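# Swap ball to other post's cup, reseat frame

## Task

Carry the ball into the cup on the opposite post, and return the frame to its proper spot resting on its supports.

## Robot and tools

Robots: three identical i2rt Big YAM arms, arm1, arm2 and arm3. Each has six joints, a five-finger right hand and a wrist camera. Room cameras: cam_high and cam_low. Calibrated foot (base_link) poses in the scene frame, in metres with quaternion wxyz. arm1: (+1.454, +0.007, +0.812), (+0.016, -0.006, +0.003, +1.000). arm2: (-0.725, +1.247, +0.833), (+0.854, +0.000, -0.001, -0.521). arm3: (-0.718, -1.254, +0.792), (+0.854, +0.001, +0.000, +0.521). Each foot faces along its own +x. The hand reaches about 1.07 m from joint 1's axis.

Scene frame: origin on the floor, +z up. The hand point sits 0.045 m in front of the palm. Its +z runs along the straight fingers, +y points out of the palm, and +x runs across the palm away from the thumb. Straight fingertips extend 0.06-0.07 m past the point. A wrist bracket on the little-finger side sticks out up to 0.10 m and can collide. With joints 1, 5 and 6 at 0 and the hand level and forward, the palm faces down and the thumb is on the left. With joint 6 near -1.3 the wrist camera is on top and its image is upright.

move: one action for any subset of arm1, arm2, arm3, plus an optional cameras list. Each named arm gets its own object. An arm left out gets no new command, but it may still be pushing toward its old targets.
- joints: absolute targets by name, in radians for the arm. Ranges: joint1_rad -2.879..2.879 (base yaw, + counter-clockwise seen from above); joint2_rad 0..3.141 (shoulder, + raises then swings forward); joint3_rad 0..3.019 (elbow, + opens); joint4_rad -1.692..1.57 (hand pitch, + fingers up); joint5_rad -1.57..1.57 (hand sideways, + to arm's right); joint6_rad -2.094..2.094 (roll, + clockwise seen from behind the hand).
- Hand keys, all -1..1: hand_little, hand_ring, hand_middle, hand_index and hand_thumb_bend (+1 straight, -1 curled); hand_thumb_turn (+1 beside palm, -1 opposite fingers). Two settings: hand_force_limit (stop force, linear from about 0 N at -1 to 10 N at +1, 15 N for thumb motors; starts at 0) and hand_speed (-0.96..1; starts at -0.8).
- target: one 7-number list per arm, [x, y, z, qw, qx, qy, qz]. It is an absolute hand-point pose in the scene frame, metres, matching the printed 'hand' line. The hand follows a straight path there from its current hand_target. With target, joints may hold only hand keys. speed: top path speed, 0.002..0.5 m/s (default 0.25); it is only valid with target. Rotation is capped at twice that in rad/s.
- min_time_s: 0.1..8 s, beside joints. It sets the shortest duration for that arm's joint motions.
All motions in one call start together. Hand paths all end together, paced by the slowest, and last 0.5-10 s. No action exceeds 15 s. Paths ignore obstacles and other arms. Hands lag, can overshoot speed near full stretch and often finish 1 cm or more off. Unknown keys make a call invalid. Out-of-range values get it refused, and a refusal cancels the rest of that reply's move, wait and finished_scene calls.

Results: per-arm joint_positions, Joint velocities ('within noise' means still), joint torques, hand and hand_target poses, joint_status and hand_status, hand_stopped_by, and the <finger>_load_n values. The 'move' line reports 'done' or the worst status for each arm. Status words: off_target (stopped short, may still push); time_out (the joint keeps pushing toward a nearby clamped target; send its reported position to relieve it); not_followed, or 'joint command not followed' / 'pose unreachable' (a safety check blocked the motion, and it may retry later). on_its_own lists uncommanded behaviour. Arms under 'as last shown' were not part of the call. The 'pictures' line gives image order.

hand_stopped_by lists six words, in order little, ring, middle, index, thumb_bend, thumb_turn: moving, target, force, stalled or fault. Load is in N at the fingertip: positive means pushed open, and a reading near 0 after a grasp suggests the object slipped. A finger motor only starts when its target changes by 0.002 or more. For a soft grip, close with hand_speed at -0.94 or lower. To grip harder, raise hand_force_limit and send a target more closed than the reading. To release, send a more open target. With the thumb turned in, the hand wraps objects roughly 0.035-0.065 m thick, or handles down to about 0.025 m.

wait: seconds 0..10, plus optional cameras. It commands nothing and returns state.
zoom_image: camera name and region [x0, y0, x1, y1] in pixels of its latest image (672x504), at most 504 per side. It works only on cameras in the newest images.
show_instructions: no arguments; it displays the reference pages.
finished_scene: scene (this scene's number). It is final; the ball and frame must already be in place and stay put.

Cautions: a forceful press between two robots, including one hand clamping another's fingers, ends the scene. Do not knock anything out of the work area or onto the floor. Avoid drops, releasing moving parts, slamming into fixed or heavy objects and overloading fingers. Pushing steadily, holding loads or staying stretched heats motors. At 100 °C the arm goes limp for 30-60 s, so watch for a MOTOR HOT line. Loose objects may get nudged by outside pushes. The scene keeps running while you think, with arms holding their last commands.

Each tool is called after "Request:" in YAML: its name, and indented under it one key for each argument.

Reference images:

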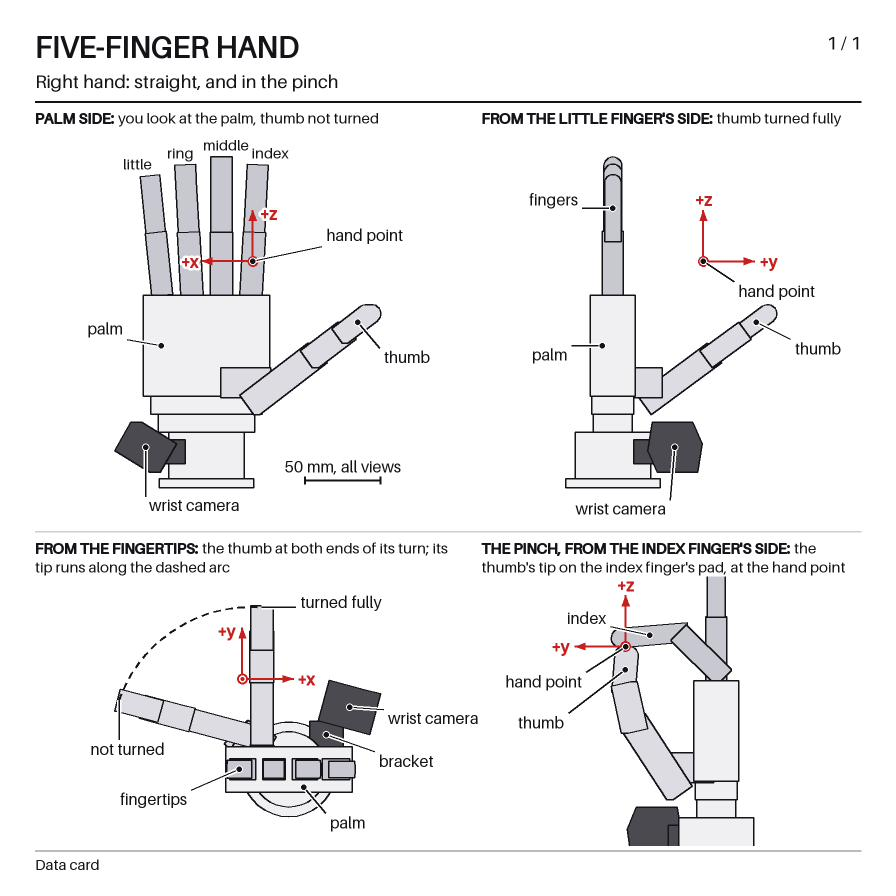

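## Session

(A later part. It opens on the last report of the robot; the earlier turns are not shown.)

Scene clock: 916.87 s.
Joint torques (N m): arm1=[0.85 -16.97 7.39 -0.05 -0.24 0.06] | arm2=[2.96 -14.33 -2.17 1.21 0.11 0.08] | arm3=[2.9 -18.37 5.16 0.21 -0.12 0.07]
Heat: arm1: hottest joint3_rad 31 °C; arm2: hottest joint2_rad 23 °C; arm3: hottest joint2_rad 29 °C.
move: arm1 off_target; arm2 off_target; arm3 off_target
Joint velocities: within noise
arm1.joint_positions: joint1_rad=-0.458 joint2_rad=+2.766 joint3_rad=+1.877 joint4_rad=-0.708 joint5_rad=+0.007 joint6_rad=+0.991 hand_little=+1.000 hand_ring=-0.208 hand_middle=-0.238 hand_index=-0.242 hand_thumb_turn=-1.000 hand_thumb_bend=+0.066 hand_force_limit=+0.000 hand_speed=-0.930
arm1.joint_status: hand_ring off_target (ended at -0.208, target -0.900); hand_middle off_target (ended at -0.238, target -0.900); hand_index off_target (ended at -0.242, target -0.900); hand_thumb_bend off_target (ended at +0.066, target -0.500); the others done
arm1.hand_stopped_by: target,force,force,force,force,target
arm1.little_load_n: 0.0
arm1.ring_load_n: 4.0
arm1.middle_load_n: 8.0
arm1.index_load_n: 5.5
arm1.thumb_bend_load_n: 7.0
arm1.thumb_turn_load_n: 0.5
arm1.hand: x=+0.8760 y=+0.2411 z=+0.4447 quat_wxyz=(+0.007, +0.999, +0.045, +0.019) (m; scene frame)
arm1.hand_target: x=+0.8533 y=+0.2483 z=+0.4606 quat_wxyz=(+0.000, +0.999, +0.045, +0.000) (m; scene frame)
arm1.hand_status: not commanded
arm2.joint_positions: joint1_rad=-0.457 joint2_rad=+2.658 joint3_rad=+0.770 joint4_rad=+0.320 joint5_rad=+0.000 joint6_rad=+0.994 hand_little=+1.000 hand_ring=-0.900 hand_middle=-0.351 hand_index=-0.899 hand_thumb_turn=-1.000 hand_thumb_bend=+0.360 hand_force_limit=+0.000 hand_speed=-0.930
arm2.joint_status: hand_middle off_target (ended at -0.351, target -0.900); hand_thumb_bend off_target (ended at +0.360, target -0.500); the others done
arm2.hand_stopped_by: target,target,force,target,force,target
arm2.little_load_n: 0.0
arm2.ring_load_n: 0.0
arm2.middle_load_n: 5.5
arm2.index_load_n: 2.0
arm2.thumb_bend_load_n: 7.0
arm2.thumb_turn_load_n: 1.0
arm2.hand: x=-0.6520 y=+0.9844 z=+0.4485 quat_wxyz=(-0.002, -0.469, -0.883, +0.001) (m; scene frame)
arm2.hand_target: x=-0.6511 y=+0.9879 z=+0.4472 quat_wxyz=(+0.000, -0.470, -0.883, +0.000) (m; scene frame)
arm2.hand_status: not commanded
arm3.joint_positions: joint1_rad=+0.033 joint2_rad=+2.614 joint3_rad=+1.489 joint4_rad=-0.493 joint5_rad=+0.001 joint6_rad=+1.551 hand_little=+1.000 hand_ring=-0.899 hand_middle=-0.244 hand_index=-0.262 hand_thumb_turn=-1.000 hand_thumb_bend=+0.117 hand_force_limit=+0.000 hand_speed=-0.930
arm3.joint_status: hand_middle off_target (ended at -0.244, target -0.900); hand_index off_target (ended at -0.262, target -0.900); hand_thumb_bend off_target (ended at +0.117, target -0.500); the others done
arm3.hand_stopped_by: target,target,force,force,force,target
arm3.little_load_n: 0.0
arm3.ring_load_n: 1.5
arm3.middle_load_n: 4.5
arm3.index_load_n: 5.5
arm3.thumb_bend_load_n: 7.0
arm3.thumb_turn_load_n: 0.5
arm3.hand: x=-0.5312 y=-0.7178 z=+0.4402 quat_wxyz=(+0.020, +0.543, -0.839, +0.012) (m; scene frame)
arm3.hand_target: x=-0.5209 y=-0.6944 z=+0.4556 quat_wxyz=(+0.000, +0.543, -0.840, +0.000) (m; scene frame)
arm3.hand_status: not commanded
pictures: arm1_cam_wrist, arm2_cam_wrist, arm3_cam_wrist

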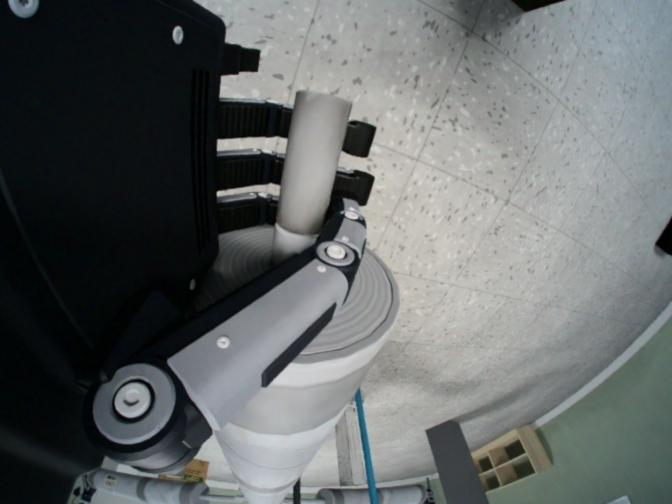

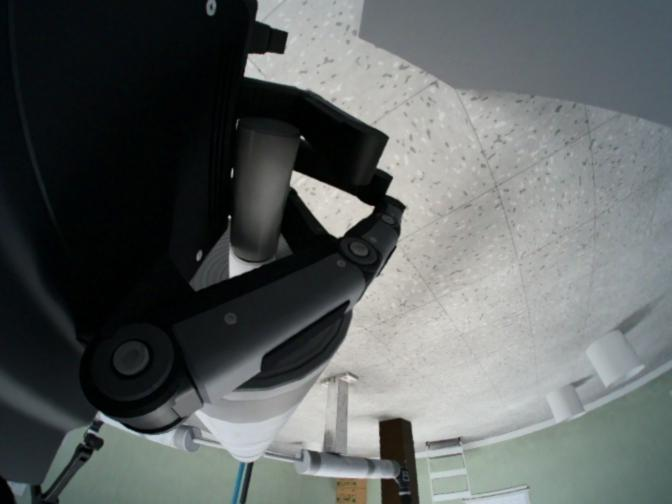

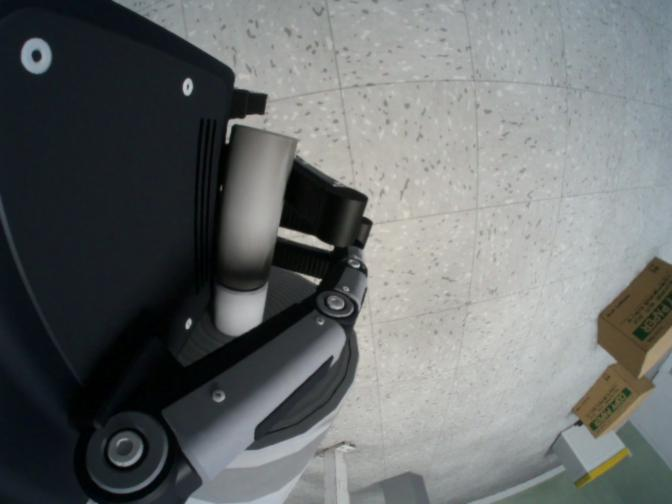

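Request:
move:
  arm1: {"joints": {"hand_index": 0.0, "hand_middle": 0.0, "hand_ring": 0.0, "hand_thumb_bend": 0.6, "hand_speed": -0.8, "hand_force_limit": 0.0}}
  cameras: []

Request:
move:
  arm1: {"target": [0.855, 0.2350, 0.452, 0, 0.9990, 0.0450, 0], "speed": 0.05}
  cameras: ["arm1_cam_wrist"]

Request:
move:
  arm1: {"joints": {"hand_index": -0.9, "hand_middle": -0.9, "hand_ring": -0.9, "hand_speed": -0.92, "hand_force_limit": 0.0}}
  cameras: ["arm1_cam_wrist", "cam_high", "cam_low"]

Scene clock: 946.77 s.
Joint torques (N m): arm1=[0.38 -16.91 7.39 -0.03 -0.08 0] | arm2=[2.78 -14.33 -2.18 1.22 0.1 0.09] | arm3=[2.84 -18.43 5.16 0.23 -0.12 0.08]
Heat: arm1: hottest joint3_rad 31 °C; arm2: hottest joint2_rad 23 °C; arm3: hottest joint2_rad 29 °C.
move: arm1 done
Joint velocities: within noise
arm1.joint_positions: joint1_rad=-0.458 joint2_rad=+2.766 joint3_rad=+1.877 joint4_rad=-0.708 joint5_rad=+0.002 joint6_rad=+0.991 hand_little=+1.000 hand_ring=+0.000 hand_middle=+0.000 hand_index=+0.000 hand_thumb_turn=-1.000 hand_thumb_bend=+0.600 hand_force_limit=+0.000 hand_speed=-0.800
arm1.joint_status: all done
arm1.hand_stopped_by: target,target,target,target,target,target
arm1.little_load_n: 0.0
arm1.ring_load_n: 0.0
arm1.middle_load_n: 0.0
arm1.index_load_n: 0.0
arm1.thumb_bend_load_n: 0.0
arm1.thumb_turn_load_n: 0.0
arm1.hand: x=+0.8754 y=+0.2403 z=+0.4451 quat_wxyz=(+0.009, +0.999, +0.045, +0.018) (m; scene frame)
arm1.hand_target: x=+0.8533 y=+0.2483 z=+0.4606 quat_wxyz=(+0.000, +0.999, +0.045, +0.000) (m; scene frame)
arm1.hand_status: not commanded
arm2, arm3: as last shown
arm2.joint_positions: joint1_rad=-0.457 joint2_rad=+2.658 joint3_rad=+0.770 joint4_rad=+0.320 joint5_rad=+0.001 joint6_rad=+0.994 hand_little=+1.000 hand_ring=-0.900 hand_middle=-0.351 hand_index=-0.899 hand_thumb_turn=-1.000 hand_thumb_bend=+0.360 hand_force_limit=+0.000 hand_speed=-0.930
arm2.middle_load_n: 5.0
arm2.index_load_n: 1.5
arm2.thumb_turn_load_n: 0.5
arm2.hand: x=-0.6521 y=+0.9844 z=+0.4485 quat_wxyz=(-0.002, -0.469, -0.883, +0.001) (m; scene frame)
arm3.ring_load_n: 1.0
arm3.middle_load_n: 5.0
pictures: none
No camera images: "cameras" was empty.

Scene clock: 947.73 s.
Joint torques (N m): arm1=[1.55 -16.44 5.52 0.84 -0.06 0.07] | arm2=[2.84 -14.39 -2.17 1.2 0.11 0.09] | arm3=[2.9 -18.37 5.18 0.24 -0.12 0.08]
Heat: arm1: hottest joint2_rad 31 °C; arm2: hottest joint2_rad 23 °C; arm3: hottest joint2_rad 29 °C.
move: arm1 off_target
Joint velocities: within noise
arm1.joint_positions: joint1_rad=-0.455 joint2_rad=+2.766 joint3_rad=+1.877 joint4_rad=-0.706 joint5_rad=+0.002 joint6_rad=+1.001 hand_little=+1.000 hand_ring=+0.000 hand_middle=+0.000 hand_index=+0.000 hand_thumb_turn=-1.000 hand_thumb_bend=+0.600 hand_force_limit=+0.000 hand_speed=-0.800
arm1.joint_status: not commanded
arm1.hand_stopped_by: target,target,target,target,target,target
arm1.little_load_n: 0.0
arm1.ring_load_n: 0.0
arm1.middle_load_n: 0.0
arm1.index_load_n: 0.0
arm1.thumb_bend_load_n: 0.0
arm1.thumb_turn_load_n: 0.0
arm1.hand: x=+0.8734 y=+0.2391 z=+0.4450 quat_wxyz=(+0.009, +0.999, +0.041, +0.017) (m; scene frame)
arm1.hand_target: x=+0.8551 y=+0.2348 z=+0.4525 quat_wxyz=(+0.000, +0.999, +0.045, +0.000) (m; scene frame)
arm1.hand_status: off_target (0.020 m and 2.2 deg from the pose sent, 0.022 m and 2.3 deg at the start)
arm2, arm3: as last shown
arm2.middle_load_n: 5.5
arm3.index_load_n: 5.0
pictures: arm1_cam_wrist

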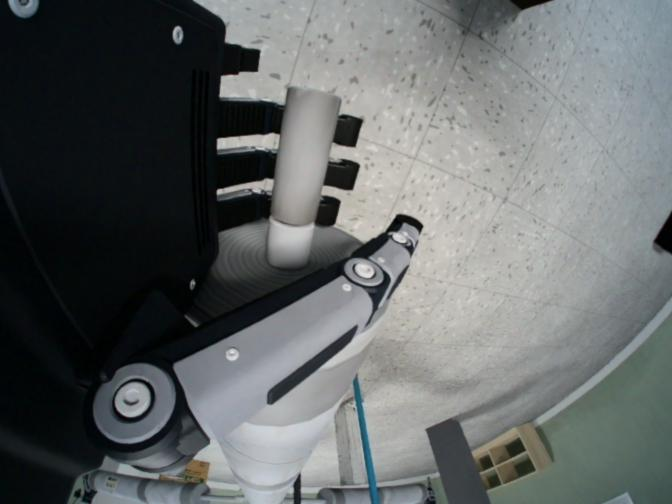

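Scene clock: 952.23 s.
Joint torques (N m): arm1=[1.2 -17.79 5.59 0.27 -0.11 -0.02] | arm2=[2.84 -14.33 -2.18 1.21 -0.31 0.09] | arm3=[2.96 -18.37 5.18 0.24 -0.14 0.07]
Heat: arm1: hottest joint3_rad 31 °C; arm2: hottest joint2_rad 23 °C; arm3: hottest joint2_rad 30 °C.
move: arm1 done
Joint velocities: within noise
arm1.joint_positions: joint1_rad=-0.446 joint2_rad=+2.782 joint3_rad=+1.875 joint4_rad=-0.690 joint5_rad=+0.002 joint6_rad=+1.008 hand_little=+1.000 hand_ring=-0.899 hand_middle=-0.900 hand_index=-0.900 hand_thumb_turn=-1.000 hand_thumb_bend=+0.600 hand_force_limit=+0.000 hand_speed=-0.920
arm1.joint_status: all done
arm1.hand_stopped_by: target,target,target,target,target,target
arm1.little_load_n: 0.0
arm1.ring_load_n: 2.5
arm1.middle_load_n: 0.0
arm1.index_load_n: 0.0
arm1.thumb_bend_load_n: 0.0
arm1.thumb_turn_load_n: 0.0
arm1.hand: x=+0.8754 y=+0.2316 z=+0.4345 quat_wxyz=(+0.009, +0.999, +0.043, +0.018) (m; scene frame)
arm1.hand_target: x=+0.8554 y=+0.2348 z=+0.4523 quat_wxyz=(+0.000, +0.999, +0.045, +0.000) (m; scene frame)
arm1.hand_status: not commanded
arm2, arm3: as last shown
arm2.joint_positions: joint1_rad=-0.457 joint2_rad=+2.658 joint3_rad=+0.770 joint4_rad=+0.320 joint5_rad=+0.011 joint6_rad=+0.994 hand_little=+1.000 hand_ring=-0.900 hand_middle=-0.351 hand_index=-0.899 hand_thumb_turn=-1.000 hand_thumb_bend=+0.360 hand_force_limit=+0.000 hand_speed=-0.930
arm2.hand: x=-0.6540 y=+0.9845 z=+0.4477 quat_wxyz=(+0.003, -0.469, -0.883, +0.003) (m; scene frame)
arm2.hand_target: x=-0.6511 y=+0.9880 z=+0.4472 quat_wxyz=(+0.000, -0.470, -0.883, +0.000) (m; scene frame)
arm3.joint_positions: joint1_rad=+0.034 joint2_rad=+2.614 joint3_rad=+1.489 joint4_rad=-0.493 joint5_rad=+0.002 joint6_rad=+1.551 hand_little=+1.000 hand_ring=-0.899 hand_middle=-0.244 hand_index=-0.262 hand_thumb_turn=-1.000 hand_thumb_bend=+0.117 hand_force_limit=+0.000 hand_speed=-0.930
arm3.middle_load_n: 4.5
arm3.hand: x=-0.5313 y=-0.7178 z=+0.4401 quat_wxyz=(+0.020, +0.543, -0.839, +0.013) (m; scene frame)
pictures: arm1_cam_wrist, cam_high, cam_low

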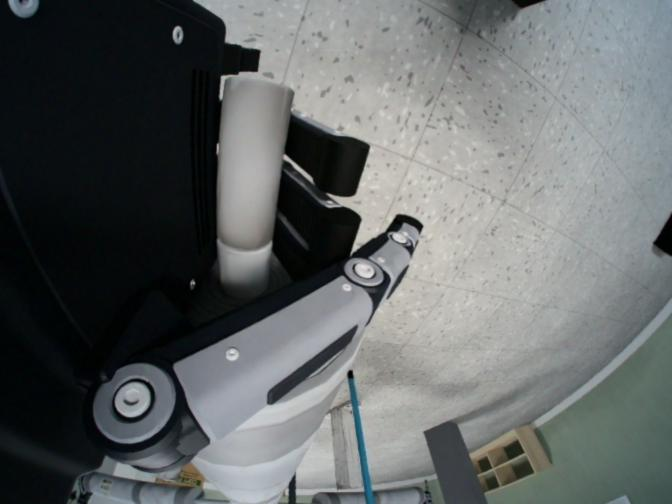

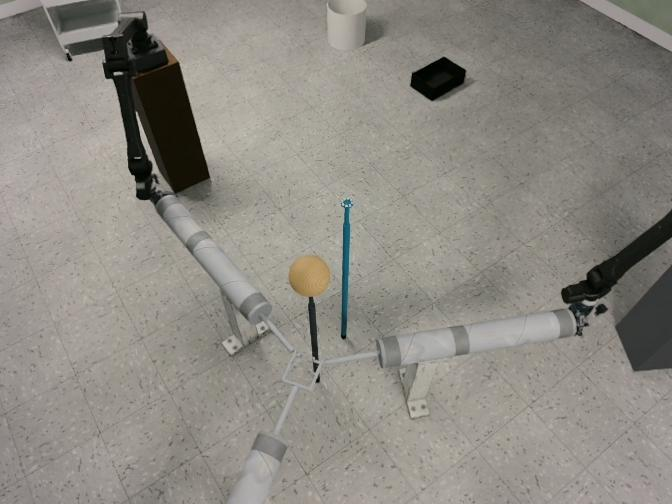

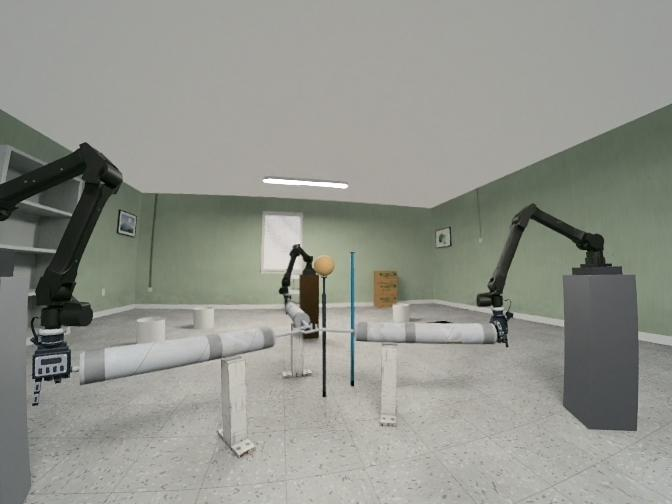

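Request:
move:
  arm1: {"joints": {"hand_thumb_bend": -0.6, "hand_speed": -0.88, "hand_force_limit": -0.7}}
  cameras: []

Request:
move:
  arm1: {"target": [0.855, 0.2350, 0.492, 0, 0.9990, 0.0450, 0], "speed": 0.04}
  arm2: {"target": [-0.651, 0.988, 0.487, 0, 0.470, 0.8827, 0], "speed": 0.04}
  arm3: {"target": [-0.521, -0.694, 0.495, 0, -0.5432, 0.8396, 0], "speed": 0.04}
  cameras: ["all"]

Scene clock: 1078.03 s.
Joint torques (N m): arm1=[1.49 -17.26 5.48 0.2 -0.09 0] | arm2=[2.84 -14.33 -2.17 1.2 -0.31 0.09] | arm3=[2.78 -18.43 5.18 0.23 -0.14 0.07]
Heat: arm1: hottest joint2_rad 29 °C; arm2: hottest joint2_rad 23 °C; arm3: hottest joint2_rad 30 °C.
move: arm1 off_target
Joint velocities: within noise
arm1.joint_positions: joint1_rad=-0.446 joint2_rad=+2.782 joint3_rad=+1.875 joint4_rad=-0.690 joint5_rad=+0.002 joint6_rad=+1.008 hand_little=+1.000 hand_ring=-0.899 hand_middle=-0.900 hand_index=-0.900 hand_thumb_turn=-1.000 hand_thumb_bend=+0.533 hand_force_limit=-0.700 hand_speed=-0.880
arm1.joint_status: hand_thumb_bend off_target (ended at +0.533, target -0.600); the others done
arm1.hand_stopped_by: target,target,target,target,force,target
arm1.little_load_n: 0.0
arm1.ring_load_n: 2.0
arm1.middle_load_n: -0.5
arm1.index_load_n: 0.0
arm1.thumb_bend_load_n: 2.5
arm1.thumb_turn_load_n: 1.0
arm1.hand: x=+0.8754 y=+0.2316 z=+0.4345 quat_wxyz=(+0.009, +0.999, +0.043, +0.018) (m; scene frame)
arm1.hand_target: x=+0.8554 y=+0.2348 z=+0.4523 quat_wxyz=(+0.000, +0.999, +0.045, +0.000) (m; scene frame)
arm1.hand_status: not commanded
arm2, arm3: as last shown
arm2.little_load_n: -0.5
arm3.ring_load_n: 1.5
pictures: none
No camera images: "cameras" was empty.

Scene clock: 1079.60 s.
Joint torques (N m): arm1=[0.44 -19.37 5.03 -0.21 -0.07 -0.01] | arm2=[2.84 -17.9 -3.51 0.44 -0.09 0.1] | arm3=[2.9 -20.84 3.77 -0.21 -0.14 0.09]
Heat: arm1: hottest joint2_rad 29 °C; arm2: hottest joint2_rad 23 °C; arm3: hottest joint2_rad 30 °C.
move: arm1 off_target; arm2 off_target; arm3 off_target
Joint velocities: within noise
arm1.joint_positions: joint1_rad=-0.444 joint2_rad=+2.723 joint3_rad=+1.821 joint4_rad=-0.700 joint5_rad=+0.003 joint6_rad=+1.008 hand_little=+1.000 hand_ring=-0.899 hand_middle=-0.900 hand_index=-0.900 hand_thumb_turn=-1.000 hand_thumb_bend=+0.533 hand_force_limit=-0.700 hand_speed=-0.880
arm1.joint_status: not commanded
arm1.hand_stopped_by: target,target,target,target,force,target
arm1.little_load_n: 0.0
arm1.ring_load_n: 2.0
arm1.middle_load_n: -0.5
arm1.index_load_n: 0.0
arm1.thumb_bend_load_n: 2.5
arm1.thumb_turn_load_n: 0.5
arm1.hand: x=+0.8790 y=+0.2290 z=+0.4579 quat_wxyz=(+0.010, +0.999, +0.043, +0.020) (m; scene frame)
arm1.hand_target: x=+0.8554 y=+0.2347 z=+0.4913 quat_wxyz=(+0.000, +0.999, +0.045, +0.000) (m; scene frame)
arm1.hand_status: off_target (0.042 m and 2.6 deg from the pose sent, 0.061 m and 2.3 deg at the start)
arm2.joint_positions: joint1_rad=-0.456 joint2_rad=+2.577 joint3_rad=+0.713 joint4_rad=+0.291 joint5_rad=+0.005 joint6_rad=+0.994 hand_little=+1.000 hand_ring=-0.900 hand_middle=-0.351 hand_index=-0.899 hand_thumb_turn=-1.000 hand_thumb_bend=+0.360 hand_force_limit=+0.000 hand_speed=-0.930
arm2.joint_status: not commanded
arm2.hand_stopped_by: target,target,force,target,force,target
arm2.little_load_n: 0.0
arm2.ring_load_n: 0.0
arm2.middle_load_n: 5.5
arm2.index_load_n: 1.5
arm2.thumb_bend_load_n: 7.5
arm2.thumb_turn_load_n: 0.5
arm2.hand: x=-0.6529 y=+0.9876 z=+0.4746 quat_wxyz=(+0.001, -0.468, -0.884, +0.000) (m; scene frame)
arm2.hand_target: x=-0.6509 y=+0.9882 z=+0.4864 quat_wxyz=(+0.000, -0.470, -0.883, +0.000) (m; scene frame)
arm2.hand_status: off_target (0.013 m and 0.3 deg from the pose sent, 0.040 m and 0.5 deg at the start)
arm3.joint_positions: joint1_rad=+0.034 joint2_rad=+2.556 joint3_rad=+1.463 joint4_rad=-0.523 joint5_rad=+0.003 joint6_rad=+1.551 hand_little=+1.000 hand_ring=-0.899 hand_middle=-0.244 hand_index=-0.262 hand_thumb_turn=-1.000 hand_thumb_bend=+0.117 hand_force_limit=+0.000 hand_speed=-0.930
arm3.joint_status: not commanded
arm3.hand_stopped_by: target,target,force,force,force,target
arm3.little_load_n: 0.0
arm3.ring_load_n: 1.5
arm3.middle_load_n: 5.0
arm3.index_load_n: 5.0
arm3.thumb_bend_load_n: 7.0
arm3.thumb_turn_load_n: 0.5
arm3.hand: x=-0.5296 y=-0.7144 z=+0.4666 quat_wxyz=(+0.018, +0.543, -0.839, +0.012) (m; scene frame)
arm3.hand_target: x=-0.5213 y=-0.6943 z=+0.4945 quat_wxyz=(+0.000, +0.543, -0.840, +0.000) (m; scene frame)
arm3.hand_status: off_target (0.036 m and 2.5 deg from the pose sent, 0.061 m and 2.7 deg at the start)
pictures: arm1_cam_wrist, arm2_cam_wrist, arm3_cam_wrist, cam_high, cam_low

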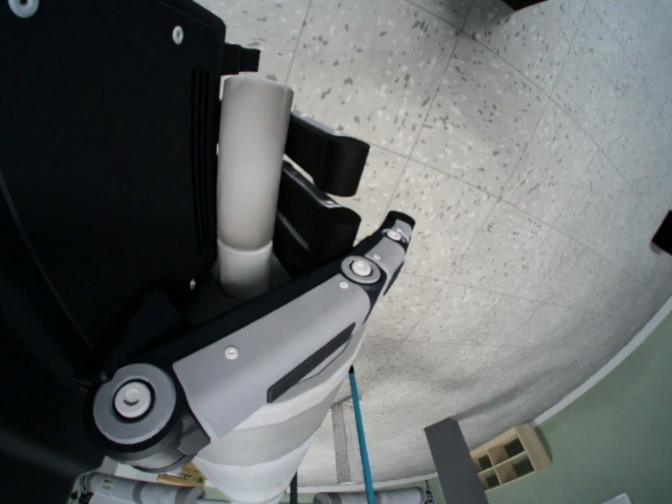

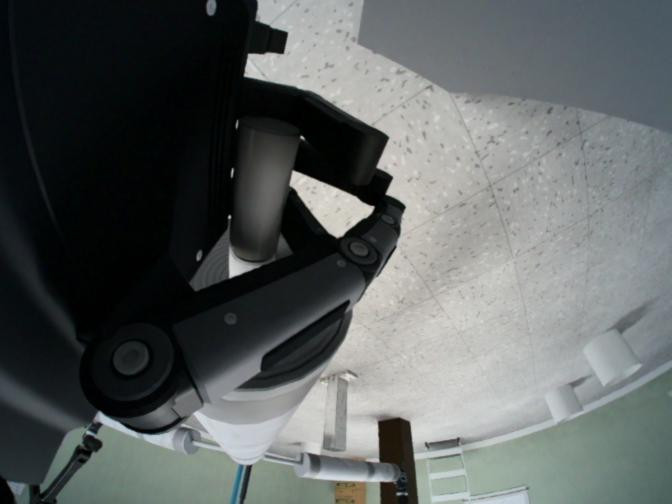

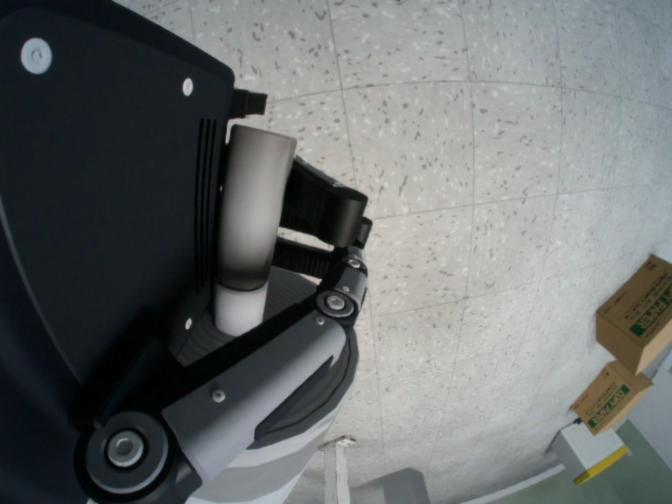

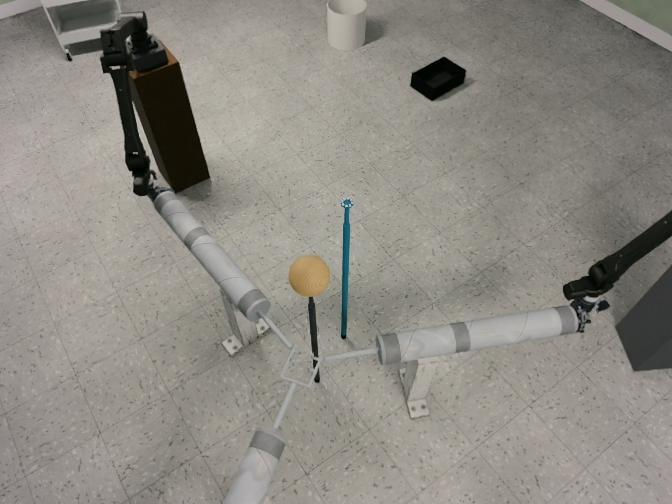

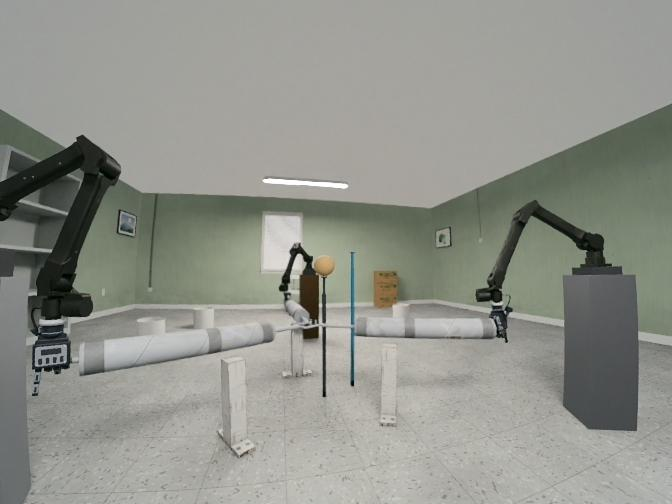

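Request:
zoom_image:
  camera: "cam_high"
  region: [240, 260, 380, 420]

Request:
zoom_image:
  camera: "cam_low"
  region: [230, 230, 400, 400]

Scaled by 3.150.

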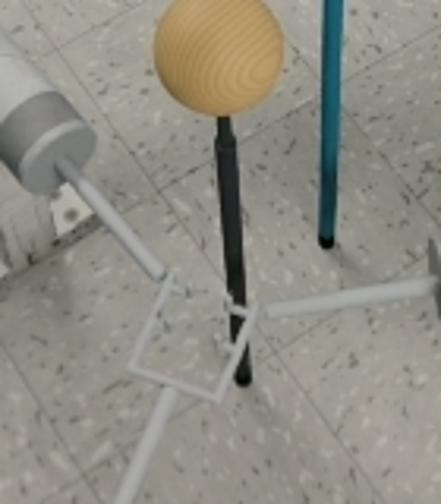

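Scaled by 2.965.

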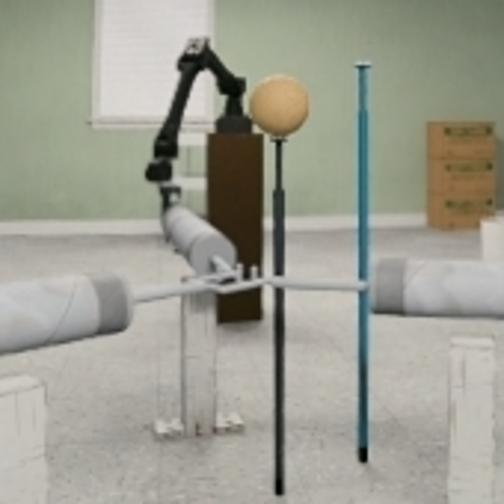

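Request:
move:
  arm1: {"target": [0.867, 0.244, 0.672, 0, 0.9990, 0.0450, 0], "speed": 0.08}
  arm2: {"target": [-0.639, 0.997, 0.662, 0, 0.470, 0.8827, 0], "speed": 0.08}
  arm3: {"target": [-0.509, -0.685, 0.675, 0, -0.5432, 0.8396, 0], "speed": 0.08}
  cameras: ["arm1_cam_wrist","arm2_cam_wrist","arm3_cam_wrist","cam_high","cam_low"]

Request:
zoom_image:
  camera: "cam_high"
  region: [240, 240, 380, 400]

Request:
zoom_image:
  camera: "cam_low"
  region: [230, 230, 400, 400]

Scene clock: 1118.73 s.
Joint torques (N m): arm1=[1.03 -19.19 7.02 -0.17 -0.23 0.04] | arm2=[3.78 -14.04 1.05 0.18 -0.33 0.2] | arm3=[1.96 -19.72 7.24 -0.49 -0.05 -0.02]
Heat: arm1: hottest joint2_rad 33 °C; arm2: hottest joint2_rad 24 °C; arm3: hottest joint2_rad 32 °C.
move: arm1 off_target; arm2 off_target; arm3 off_target
Joint velocities: within noise
arm1.joint_positions: joint1_rad=-0.471 joint2_rad=+2.363 joint3_rad=+1.656 joint4_rad=-0.907 joint5_rad=+0.007 joint6_rad=+0.983 hand_little=+1.000 hand_ring=-0.899 hand_middle=-0.900 hand_index=-0.900 hand_thumb_turn=-1.000 hand_thumb_bend=+0.533 hand_force_limit=-0.700 hand_speed=-0.880
arm1.joint_status: not commanded
arm1.hand_stopped_by: target,target,target,target,force,target
arm1.little_load_n: 0.0
arm1.ring_load_n: 3.0
arm1.middle_load_n: -0.5
arm1.index_load_n: 0.0
arm1.thumb_bend_load_n: 2.5
arm1.thumb_turn_load_n: 1.0
arm1.hand: x=+0.8898 y=+0.2430 z=+0.6356 quat_wxyz=(+0.012, +0.999, +0.042, +0.026) (m; scene frame)
arm1.hand_target: x=+0.8678 y=+0.2436 z=+0.6717 quat_wxyz=(+0.000, +0.999, +0.045, +0.000) (m; scene frame)
arm1.hand_status: off_target (0.043 m and 3.2 deg from the pose sent, 0.215 m and 2.6 deg at the start)
arm2.joint_positions: joint1_rad=-0.418 joint2_rad=+1.894 joint3_rad=+0.459 joint4_rad=-0.149 joint5_rad=+0.011 joint6_rad=+1.033 hand_little=+1.000 hand_ring=-0.900 hand_middle=-0.351 hand_index=-0.899 hand_thumb_turn=-1.000 hand_thumb_bend=+0.360 hand_force_limit=+0.000 hand_speed=-0.930
arm2.joint_status: not commanded
arm2.hand_stopped_by: target,target,force,target,force,target
arm2.little_load_n: 0.5
arm2.ring_load_n: 1.0
arm2.middle_load_n: 5.5
arm2.index_load_n: 0.5
arm2.thumb_bend_load_n: 7.0
arm2.thumb_turn_load_n: 0.5
arm2.hand: x=-0.6450 y=+1.0002 z=+0.6539 quat_wxyz=(+0.006, -0.468, -0.883, -0.003) (m; scene frame)
arm2.hand_target: x=-0.6391 y=+0.9972 z=+0.6616 quat_wxyz=(+0.000, -0.470, -0.883, +0.000) (m; scene frame)
arm2.hand_status: off_target (0.011 m and 0.8 deg from the pose sent, 0.188 m and 0.2 deg at the start)
arm3.joint_positions: joint1_rad=+0.034 joint2_rad=+2.205 joint3_rad=+1.403 joint4_rad=-0.824 joint5_rad=+0.000 joint6_rad=+1.550 hand_little=+1.000 hand_ring=-0.899 hand_middle=-0.244 hand_index=-0.262 hand_thumb_turn=-1.000 hand_thumb_bend=+0.117 hand_force_limit=+0.000 hand_speed=-0.930
arm3.joint_status: not commanded
arm3.hand_stopped_by: target,target,force,force,force,target
arm3.little_load_n: 0.0
arm3.ring_load_n: 2.0
arm3.middle_load_n: 5.0
arm3.index_load_n: 5.5
arm3.thumb_bend_load_n: 7.0
arm3.thumb_turn_load_n: 0.0
arm3.hand: x=-0.5245 y=-0.7025 z=+0.6436 quat_wxyz=(+0.023, +0.544, -0.839, +0.014) (m; scene frame)
arm3.hand_target: x=-0.5094 y=-0.6856 z=+0.6749 quat_wxyz=(+0.000, +0.543, -0.840, +0.000) (m; scene frame)
arm3.hand_status: off_target (0.039 m and 3.1 deg from the pose sent, 0.211 m and 2.5 deg at the start)
pictures: arm1_cam_wrist, arm2_cam_wrist, arm3_cam_wrist, cam_high, cam_low

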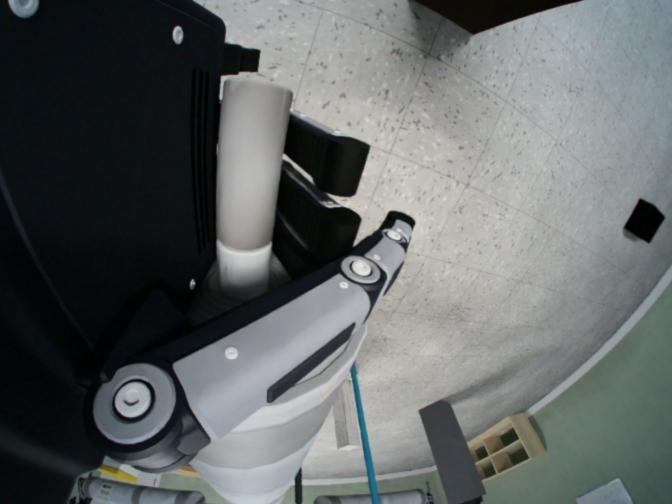

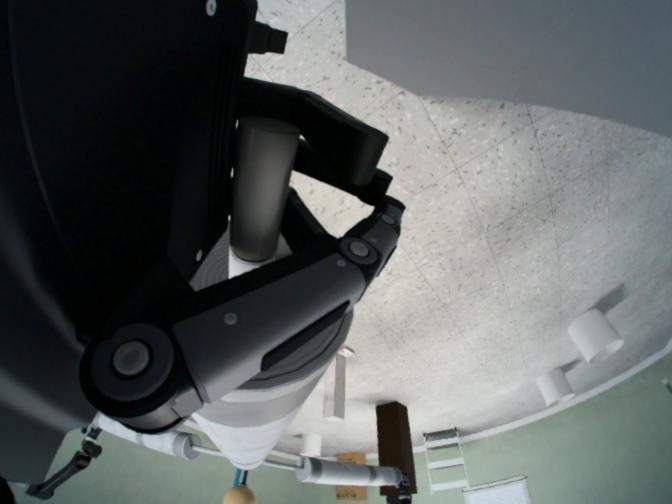

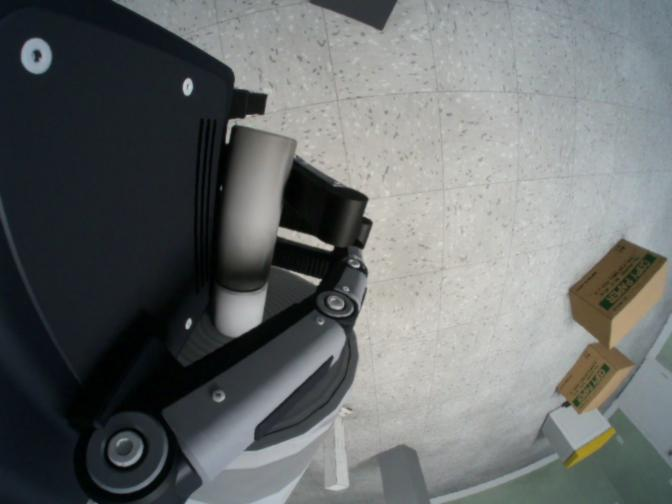

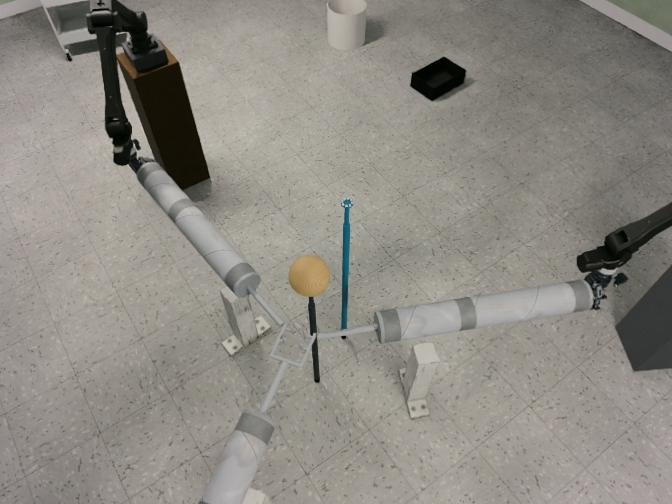

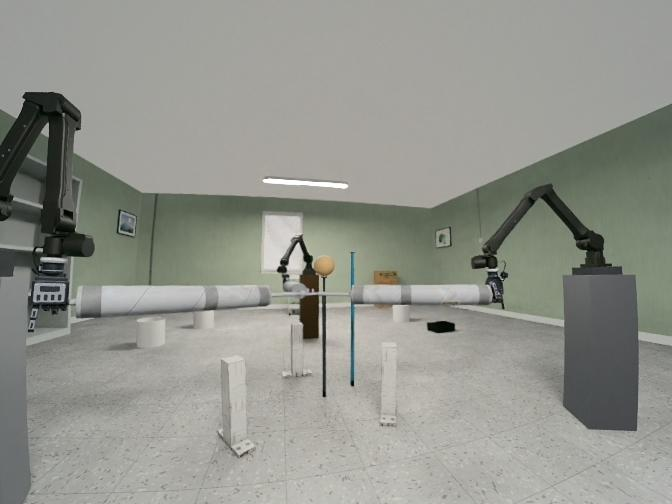

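Scaled by 3.150.

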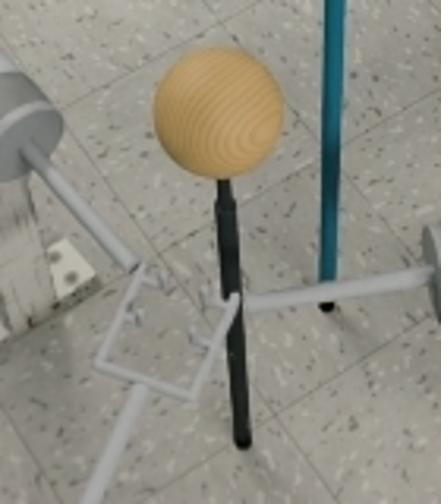

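Scaled by 2.965.

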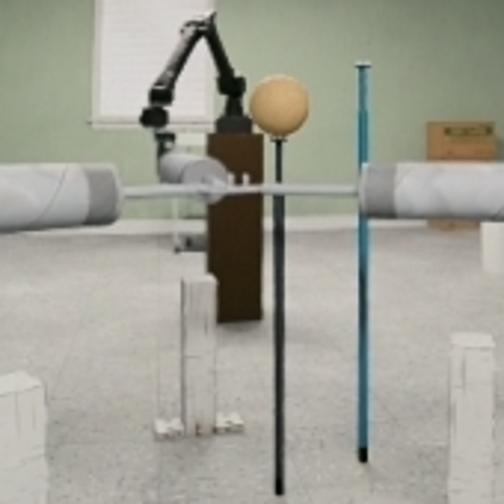

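Request:
move:
  arm1: {"target": [0.928, 0.159, 0.672, 0, 0.9990, 0.0450, 0], "speed": 0.08}
  arm2: {"target": [-0.578, 0.912, 0.662, 0, 0.470, 0.8827, 0], "speed": 0.08}
  arm3: {"target": [-0.448, -0.770, 0.675, 0, -0.5432, 0.8396, 0], "speed": 0.08}
  cameras: ["cam_high","cam_low"]

Request:
zoom_image:
  camera: "cam_high"
  region: [240, 240, 380, 400]

Request:
zoom_image:
  camera: "cam_low"
  region: [270, 240, 390, 330]

Scene clock: 1154.93 s.
Joint torques (N m): arm1=[2.2 -17.08 5.41 0.36 -0.16 0.02] | arm2=[3.19 -13.63 4.31 0.23 -0.07 0.15] | arm3=[2.08 -18.61 5.75 0.32 -0.11 -0.06]
Heat: arm1: hottest joint2_rad 32 °C; arm2: hottest joint2_rad 24 °C; arm3: hottest joint2_rad 30 °C.
move: arm1 off_target; arm2 done; arm3 off_target
Joint velocities: within noise
arm1.joint_positions: joint1_rad=-0.394 joint2_rad=+2.183 joint3_rad=+1.307 joint4_rad=-0.743 joint5_rad=+0.004 joint6_rad=+1.065 hand_little=+1.000 hand_ring=-0.899 hand_middle=-0.900 hand_index=-0.900 hand_thumb_turn=-1.000 hand_thumb_bend=+0.533 hand_force_limit=-0.700 hand_speed=-0.880
arm1.joint_status: not commanded
arm1.hand_stopped_by: target,target,target,target,force,target
arm1.little_load_n: 0.0
arm1.ring_load_n: 1.5
arm1.middle_load_n: -0.5
arm1.index_load_n: 0.0
arm1.thumb_bend_load_n: 2.5
arm1.thumb_turn_load_n: 0.5
arm1.hand: x=+0.9510 y=+0.1622 z=+0.6449 quat_wxyz=(+0.012, +0.999, +0.040, +0.028) (m; scene frame)
arm1.hand_target: x=+0.9287 y=+0.1585 z=+0.6717 quat_wxyz=(+0.001, +0.999, +0.045, +0.000) (m; scene frame)
arm1.hand_status: off_target (0.036 m and 3.6 deg from the pose sent, 0.099 m and 3.3 deg at the start)
arm2.joint_positions: joint1_rad=-0.256 joint2_rad=+1.944 joint3_rad=+0.693 joint4_rad=-0.325 joint5_rad=+0.004 joint6_rad=+1.194 hand_little=+1.000 hand_ring=-0.900 hand_middle=-0.351 hand_index=-0.899 hand_thumb_turn=-1.000 hand_thumb_bend=+0.360 hand_force_limit=+0.000 hand_speed=-0.930
arm2.joint_status: not commanded
arm2.hand_stopped_by: target,target,force,target,force,target
arm2.little_load_n: 0.5
arm2.ring_load_n: 0.5
arm2.middle_load_n: 5.5
arm2.index_load_n: 1.0
arm2.thumb_bend_load_n: 7.0
arm2.thumb_turn_load_n: 1.0
arm2.hand: x=-0.5838 y=+0.9206 z=+0.6608 quat_wxyz=(+0.002, -0.468, -0.884, -0.001) (m; scene frame)
arm2.hand_target: x=-0.5780 y=+0.9122 z=+0.6622 quat_wxyz=(+0.000, -0.470, -0.883, +0.000) (m; scene frame)
arm2.hand_status: done (0.010 m and 0.3 deg from the pose sent, 0.111 m and 0.8 deg at the start)
arm3.joint_positions: joint1_rad=-0.141 joint2_rad=+2.129 joint3_rad=+1.269 joint4_rad=-0.771 joint5_rad=+0.002 joint6_rad=+1.380 hand_little=+1.000 hand_ring=-0.899 hand_middle=-0.244 hand_index=-0.262 hand_thumb_turn=-1.000 hand_thumb_bend=+0.117 hand_force_limit=+0.000 hand_speed=-0.930
arm3.joint_status: not commanded
arm3.hand_stopped_by: target,target,force,force,force,target
arm3.little_load_n: 0.0
arm3.ring_load_n: 1.5
arm3.middle_load_n: 4.5
arm3.index_load_n: 5.0
arm3.thumb_bend_load_n: 7.0
arm3.thumb_turn_load_n: 0.5
arm3.hand: x=-0.4631 y=-0.7826 z=+0.6491 quat_wxyz=(+0.027, +0.542, -0.840, +0.011) (m; scene frame)
arm3.hand_target: x=-0.4482 y=-0.7703 z=+0.6749 quat_wxyz=(+0.000, +0.543, -0.840, +0.000) (m; scene frame)
arm3.hand_status: off_target (0.032 m and 3.4 deg from the pose sent, 0.107 m and 3.1 deg at the start)
pictures: cam_high, cam_low

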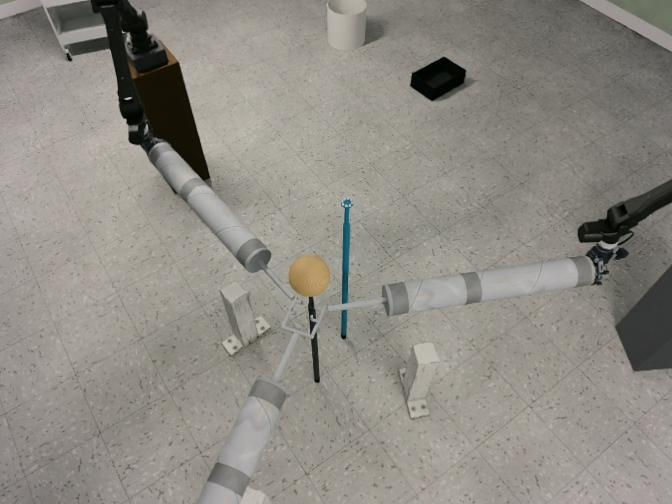

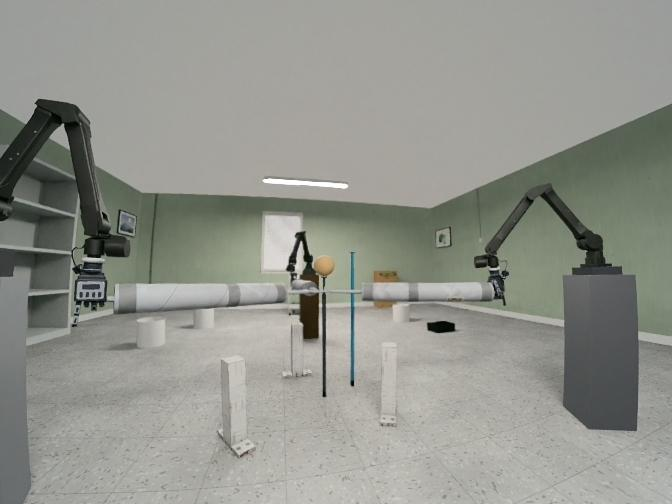

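Scaled by 3.150.

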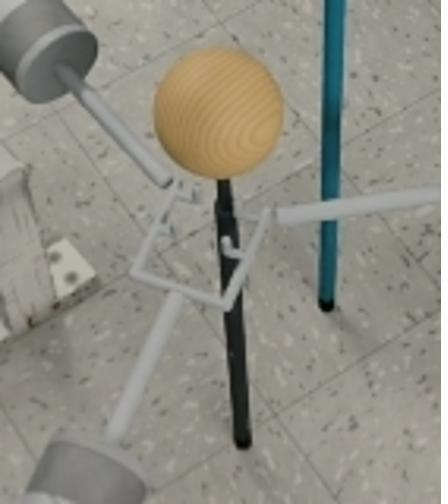

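Scaled by 4.200.

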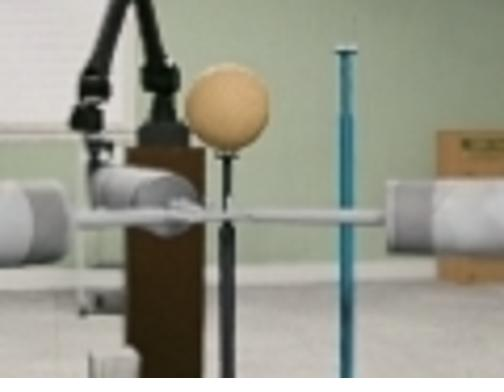

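Request:
zoom_image:
  camera: "cam_high"
  region: [275, 285, 335, 345]

Request:
zoom_image:
  camera: "cam_low"
  region: [295, 260, 345, 310]

Scaled by 8.400.

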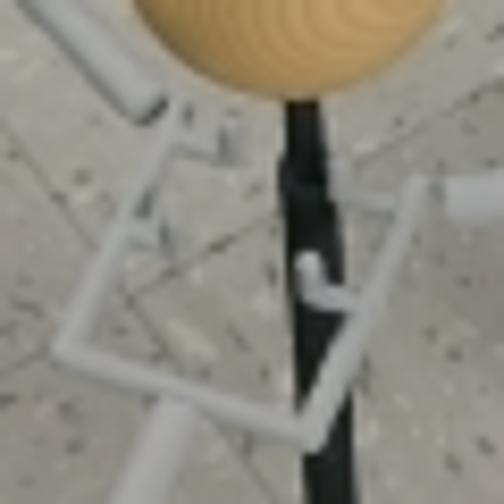

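Scaled by 10.080.

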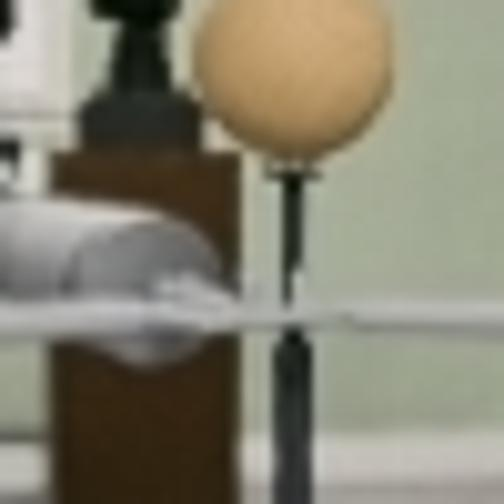

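Request:
move:
  arm1: {"target": [0.924, 0.156, 0.694, 0, 0.9990, 0.0450, 0], "speed": 0.06}
  arm2: {"target": [-0.582, 0.909, 0.684, 0, 0.470, 0.8827, 0], "speed": 0.06}
  arm3: {"target": [-0.452, -0.773, 0.697, 0, -0.5432, 0.8396, 0], "speed": 0.06}
  cameras: ["cam_high","cam_low"]

Request:
zoom_image:
  camera: "cam_high"
  region: [275, 280, 335, 340]

Request:
zoom_image:
  camera: "cam_low"
  region: [295, 260, 345, 310]

Scene clock: 1198.37 s.
Joint torques (N m): arm1=[1.96 -16.32 6.56 -0.18 -0.17 0.08] | arm2=[2.14 -17.08 3.96 -0.18 -0.15 0.02] | arm3=[2.26 -18.49 6.02 -0.2 0.02 -0.02]
Heat: arm1: hottest joint2_rad 32 °C; arm2: hottest joint2_rad 24 °C; arm3: hottest joint2_rad 30 °C.
move: arm1 off_target; arm2 off_target; arm3 off_target
Joint velocities: within noise
arm1.joint_positions: joint1_rad=-0.389 joint2_rad=+2.144 joint3_rad=+1.306 joint4_rad=-0.777 joint5_rad=+0.005 joint6_rad=+1.074 hand_little=+1.000 hand_ring=-0.899 hand_middle=-0.900 hand_index=-0.900 hand_thumb_turn=-1.000 hand_thumb_bend=+0.533 hand_force_limit=-0.700 hand_speed=-0.880
arm1.joint_status: not commanded
arm1.hand_stopped_by: target,target,target,target,force,target
arm1.little_load_n: 0.0
arm1.ring_load_n: 2.0
arm1.middle_load_n: -0.5
arm1.index_load_n: 0.0
arm1.thumb_bend_load_n: 2.0
arm1.thumb_turn_load_n: 0.5
arm1.hand: x=+0.9485 y=+0.1605 z=+0.6644 quat_wxyz=(+0.011, +0.999, +0.038, +0.027) (m; scene frame)
arm1.hand_target: x=+0.9248 y=+0.1555 z=+0.6937 quat_wxyz=(+0.000, +0.999, +0.045, +0.000) (m; scene frame)
arm1.hand_status: off_target (0.039 m and 3.4 deg from the pose sent, 0.056 m and 3.6 deg at the start)
arm2.joint_positions: joint1_rad=-0.256 joint2_rad=+1.918 joint3_rad=+0.703 joint4_rad=-0.383 joint5_rad=+0.006 joint6_rad=+1.194 hand_little=+1.000 hand_ring=-0.900 hand_middle=-0.351 hand_index=-0.900 hand_thumb_turn=-1.000 hand_thumb_bend=+0.360 hand_force_limit=+0.000 hand_speed=-0.930
arm2.joint_status: not commanded
arm2.hand_stopped_by: target,target,force,target,force,target
arm2.little_load_n: 0.0
arm2.ring_load_n: 1.0
arm2.middle_load_n: 5.5
arm2.index_load_n: 0.0
arm2.thumb_bend_load_n: 7.0
arm2.thumb_turn_load_n: 1.0
arm2.hand: x=-0.5846 y=+0.9220 z=+0.6703 quat_wxyz=(+0.010, -0.468, -0.884, -0.008) (m; scene frame)
arm2.hand_target: x=-0.5820 y=+0.9093 z=+0.6836 quat_wxyz=(+0.000, -0.470, -0.883, +0.000) (m; scene frame)
arm2.hand_status: off_target (0.019 m and 1.5 deg from the pose sent, 0.026 m and 0.3 deg at the start)
arm3.joint_positions: joint1_rad=-0.141 joint2_rad=+2.082 joint3_rad=+1.257 joint4_rad=-0.796 joint5_rad=-0.002 joint6_rad=+1.380 hand_little=+1.000 hand_ring=-0.899 hand_middle=-0.244 hand_index=-0.262 hand_thumb_turn=-1.000 hand_thumb_bend=+0.117 hand_force_limit=+0.000 hand_speed=-0.930
arm3.joint_status: not commanded
arm3.hand_stopped_by: target,target,force,force,force,target
arm3.little_load_n: 0.0
arm3.ring_load_n: 2.0
arm3.middle_load_n: 4.5
arm3.index_load_n: 5.0
arm3.thumb_bend_load_n: 7.0
arm3.thumb_turn_load_n: 0.0
arm3.hand: x=-0.4645 y=-0.7833 z=+0.6704 quat_wxyz=(+0.024, +0.542, -0.840, +0.008) (m; scene frame)
arm3.hand_target: x=-0.4523 y=-0.7733 z=+0.6965 quat_wxyz=(+0.000, +0.543, -0.840, +0.000) (m; scene frame)
arm3.hand_status: off_target (0.031 m and 2.9 deg from the pose sent, 0.050 m and 3.4 deg at the start)
pictures: cam_high, cam_low

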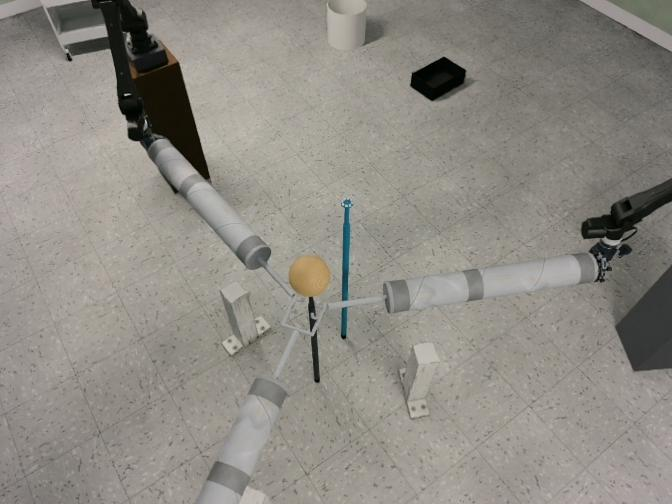

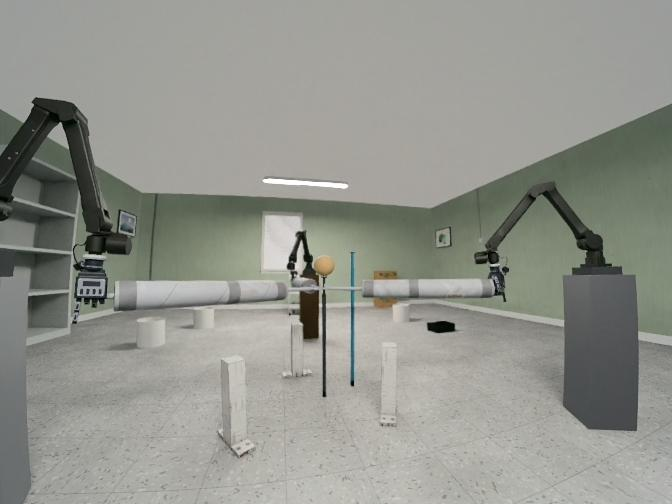

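Scaled by 8.400.

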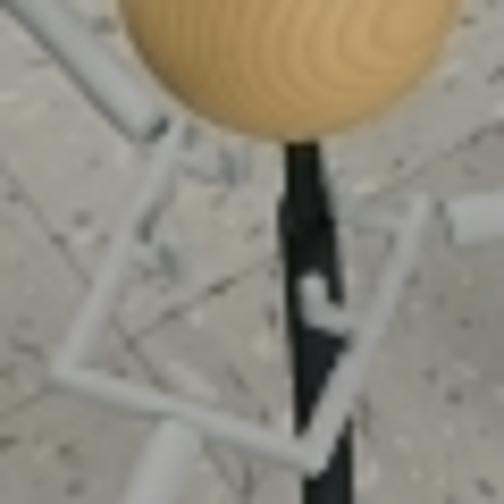

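Scaled by 10.080.

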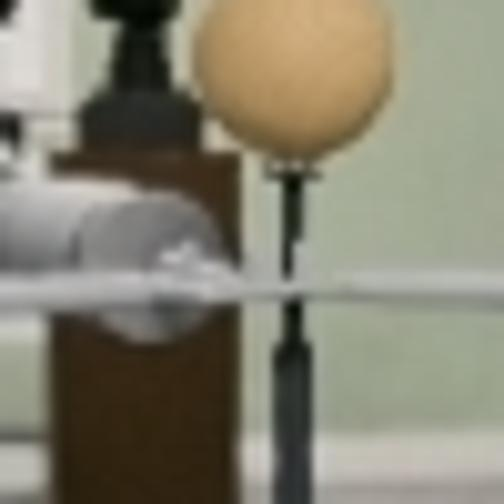

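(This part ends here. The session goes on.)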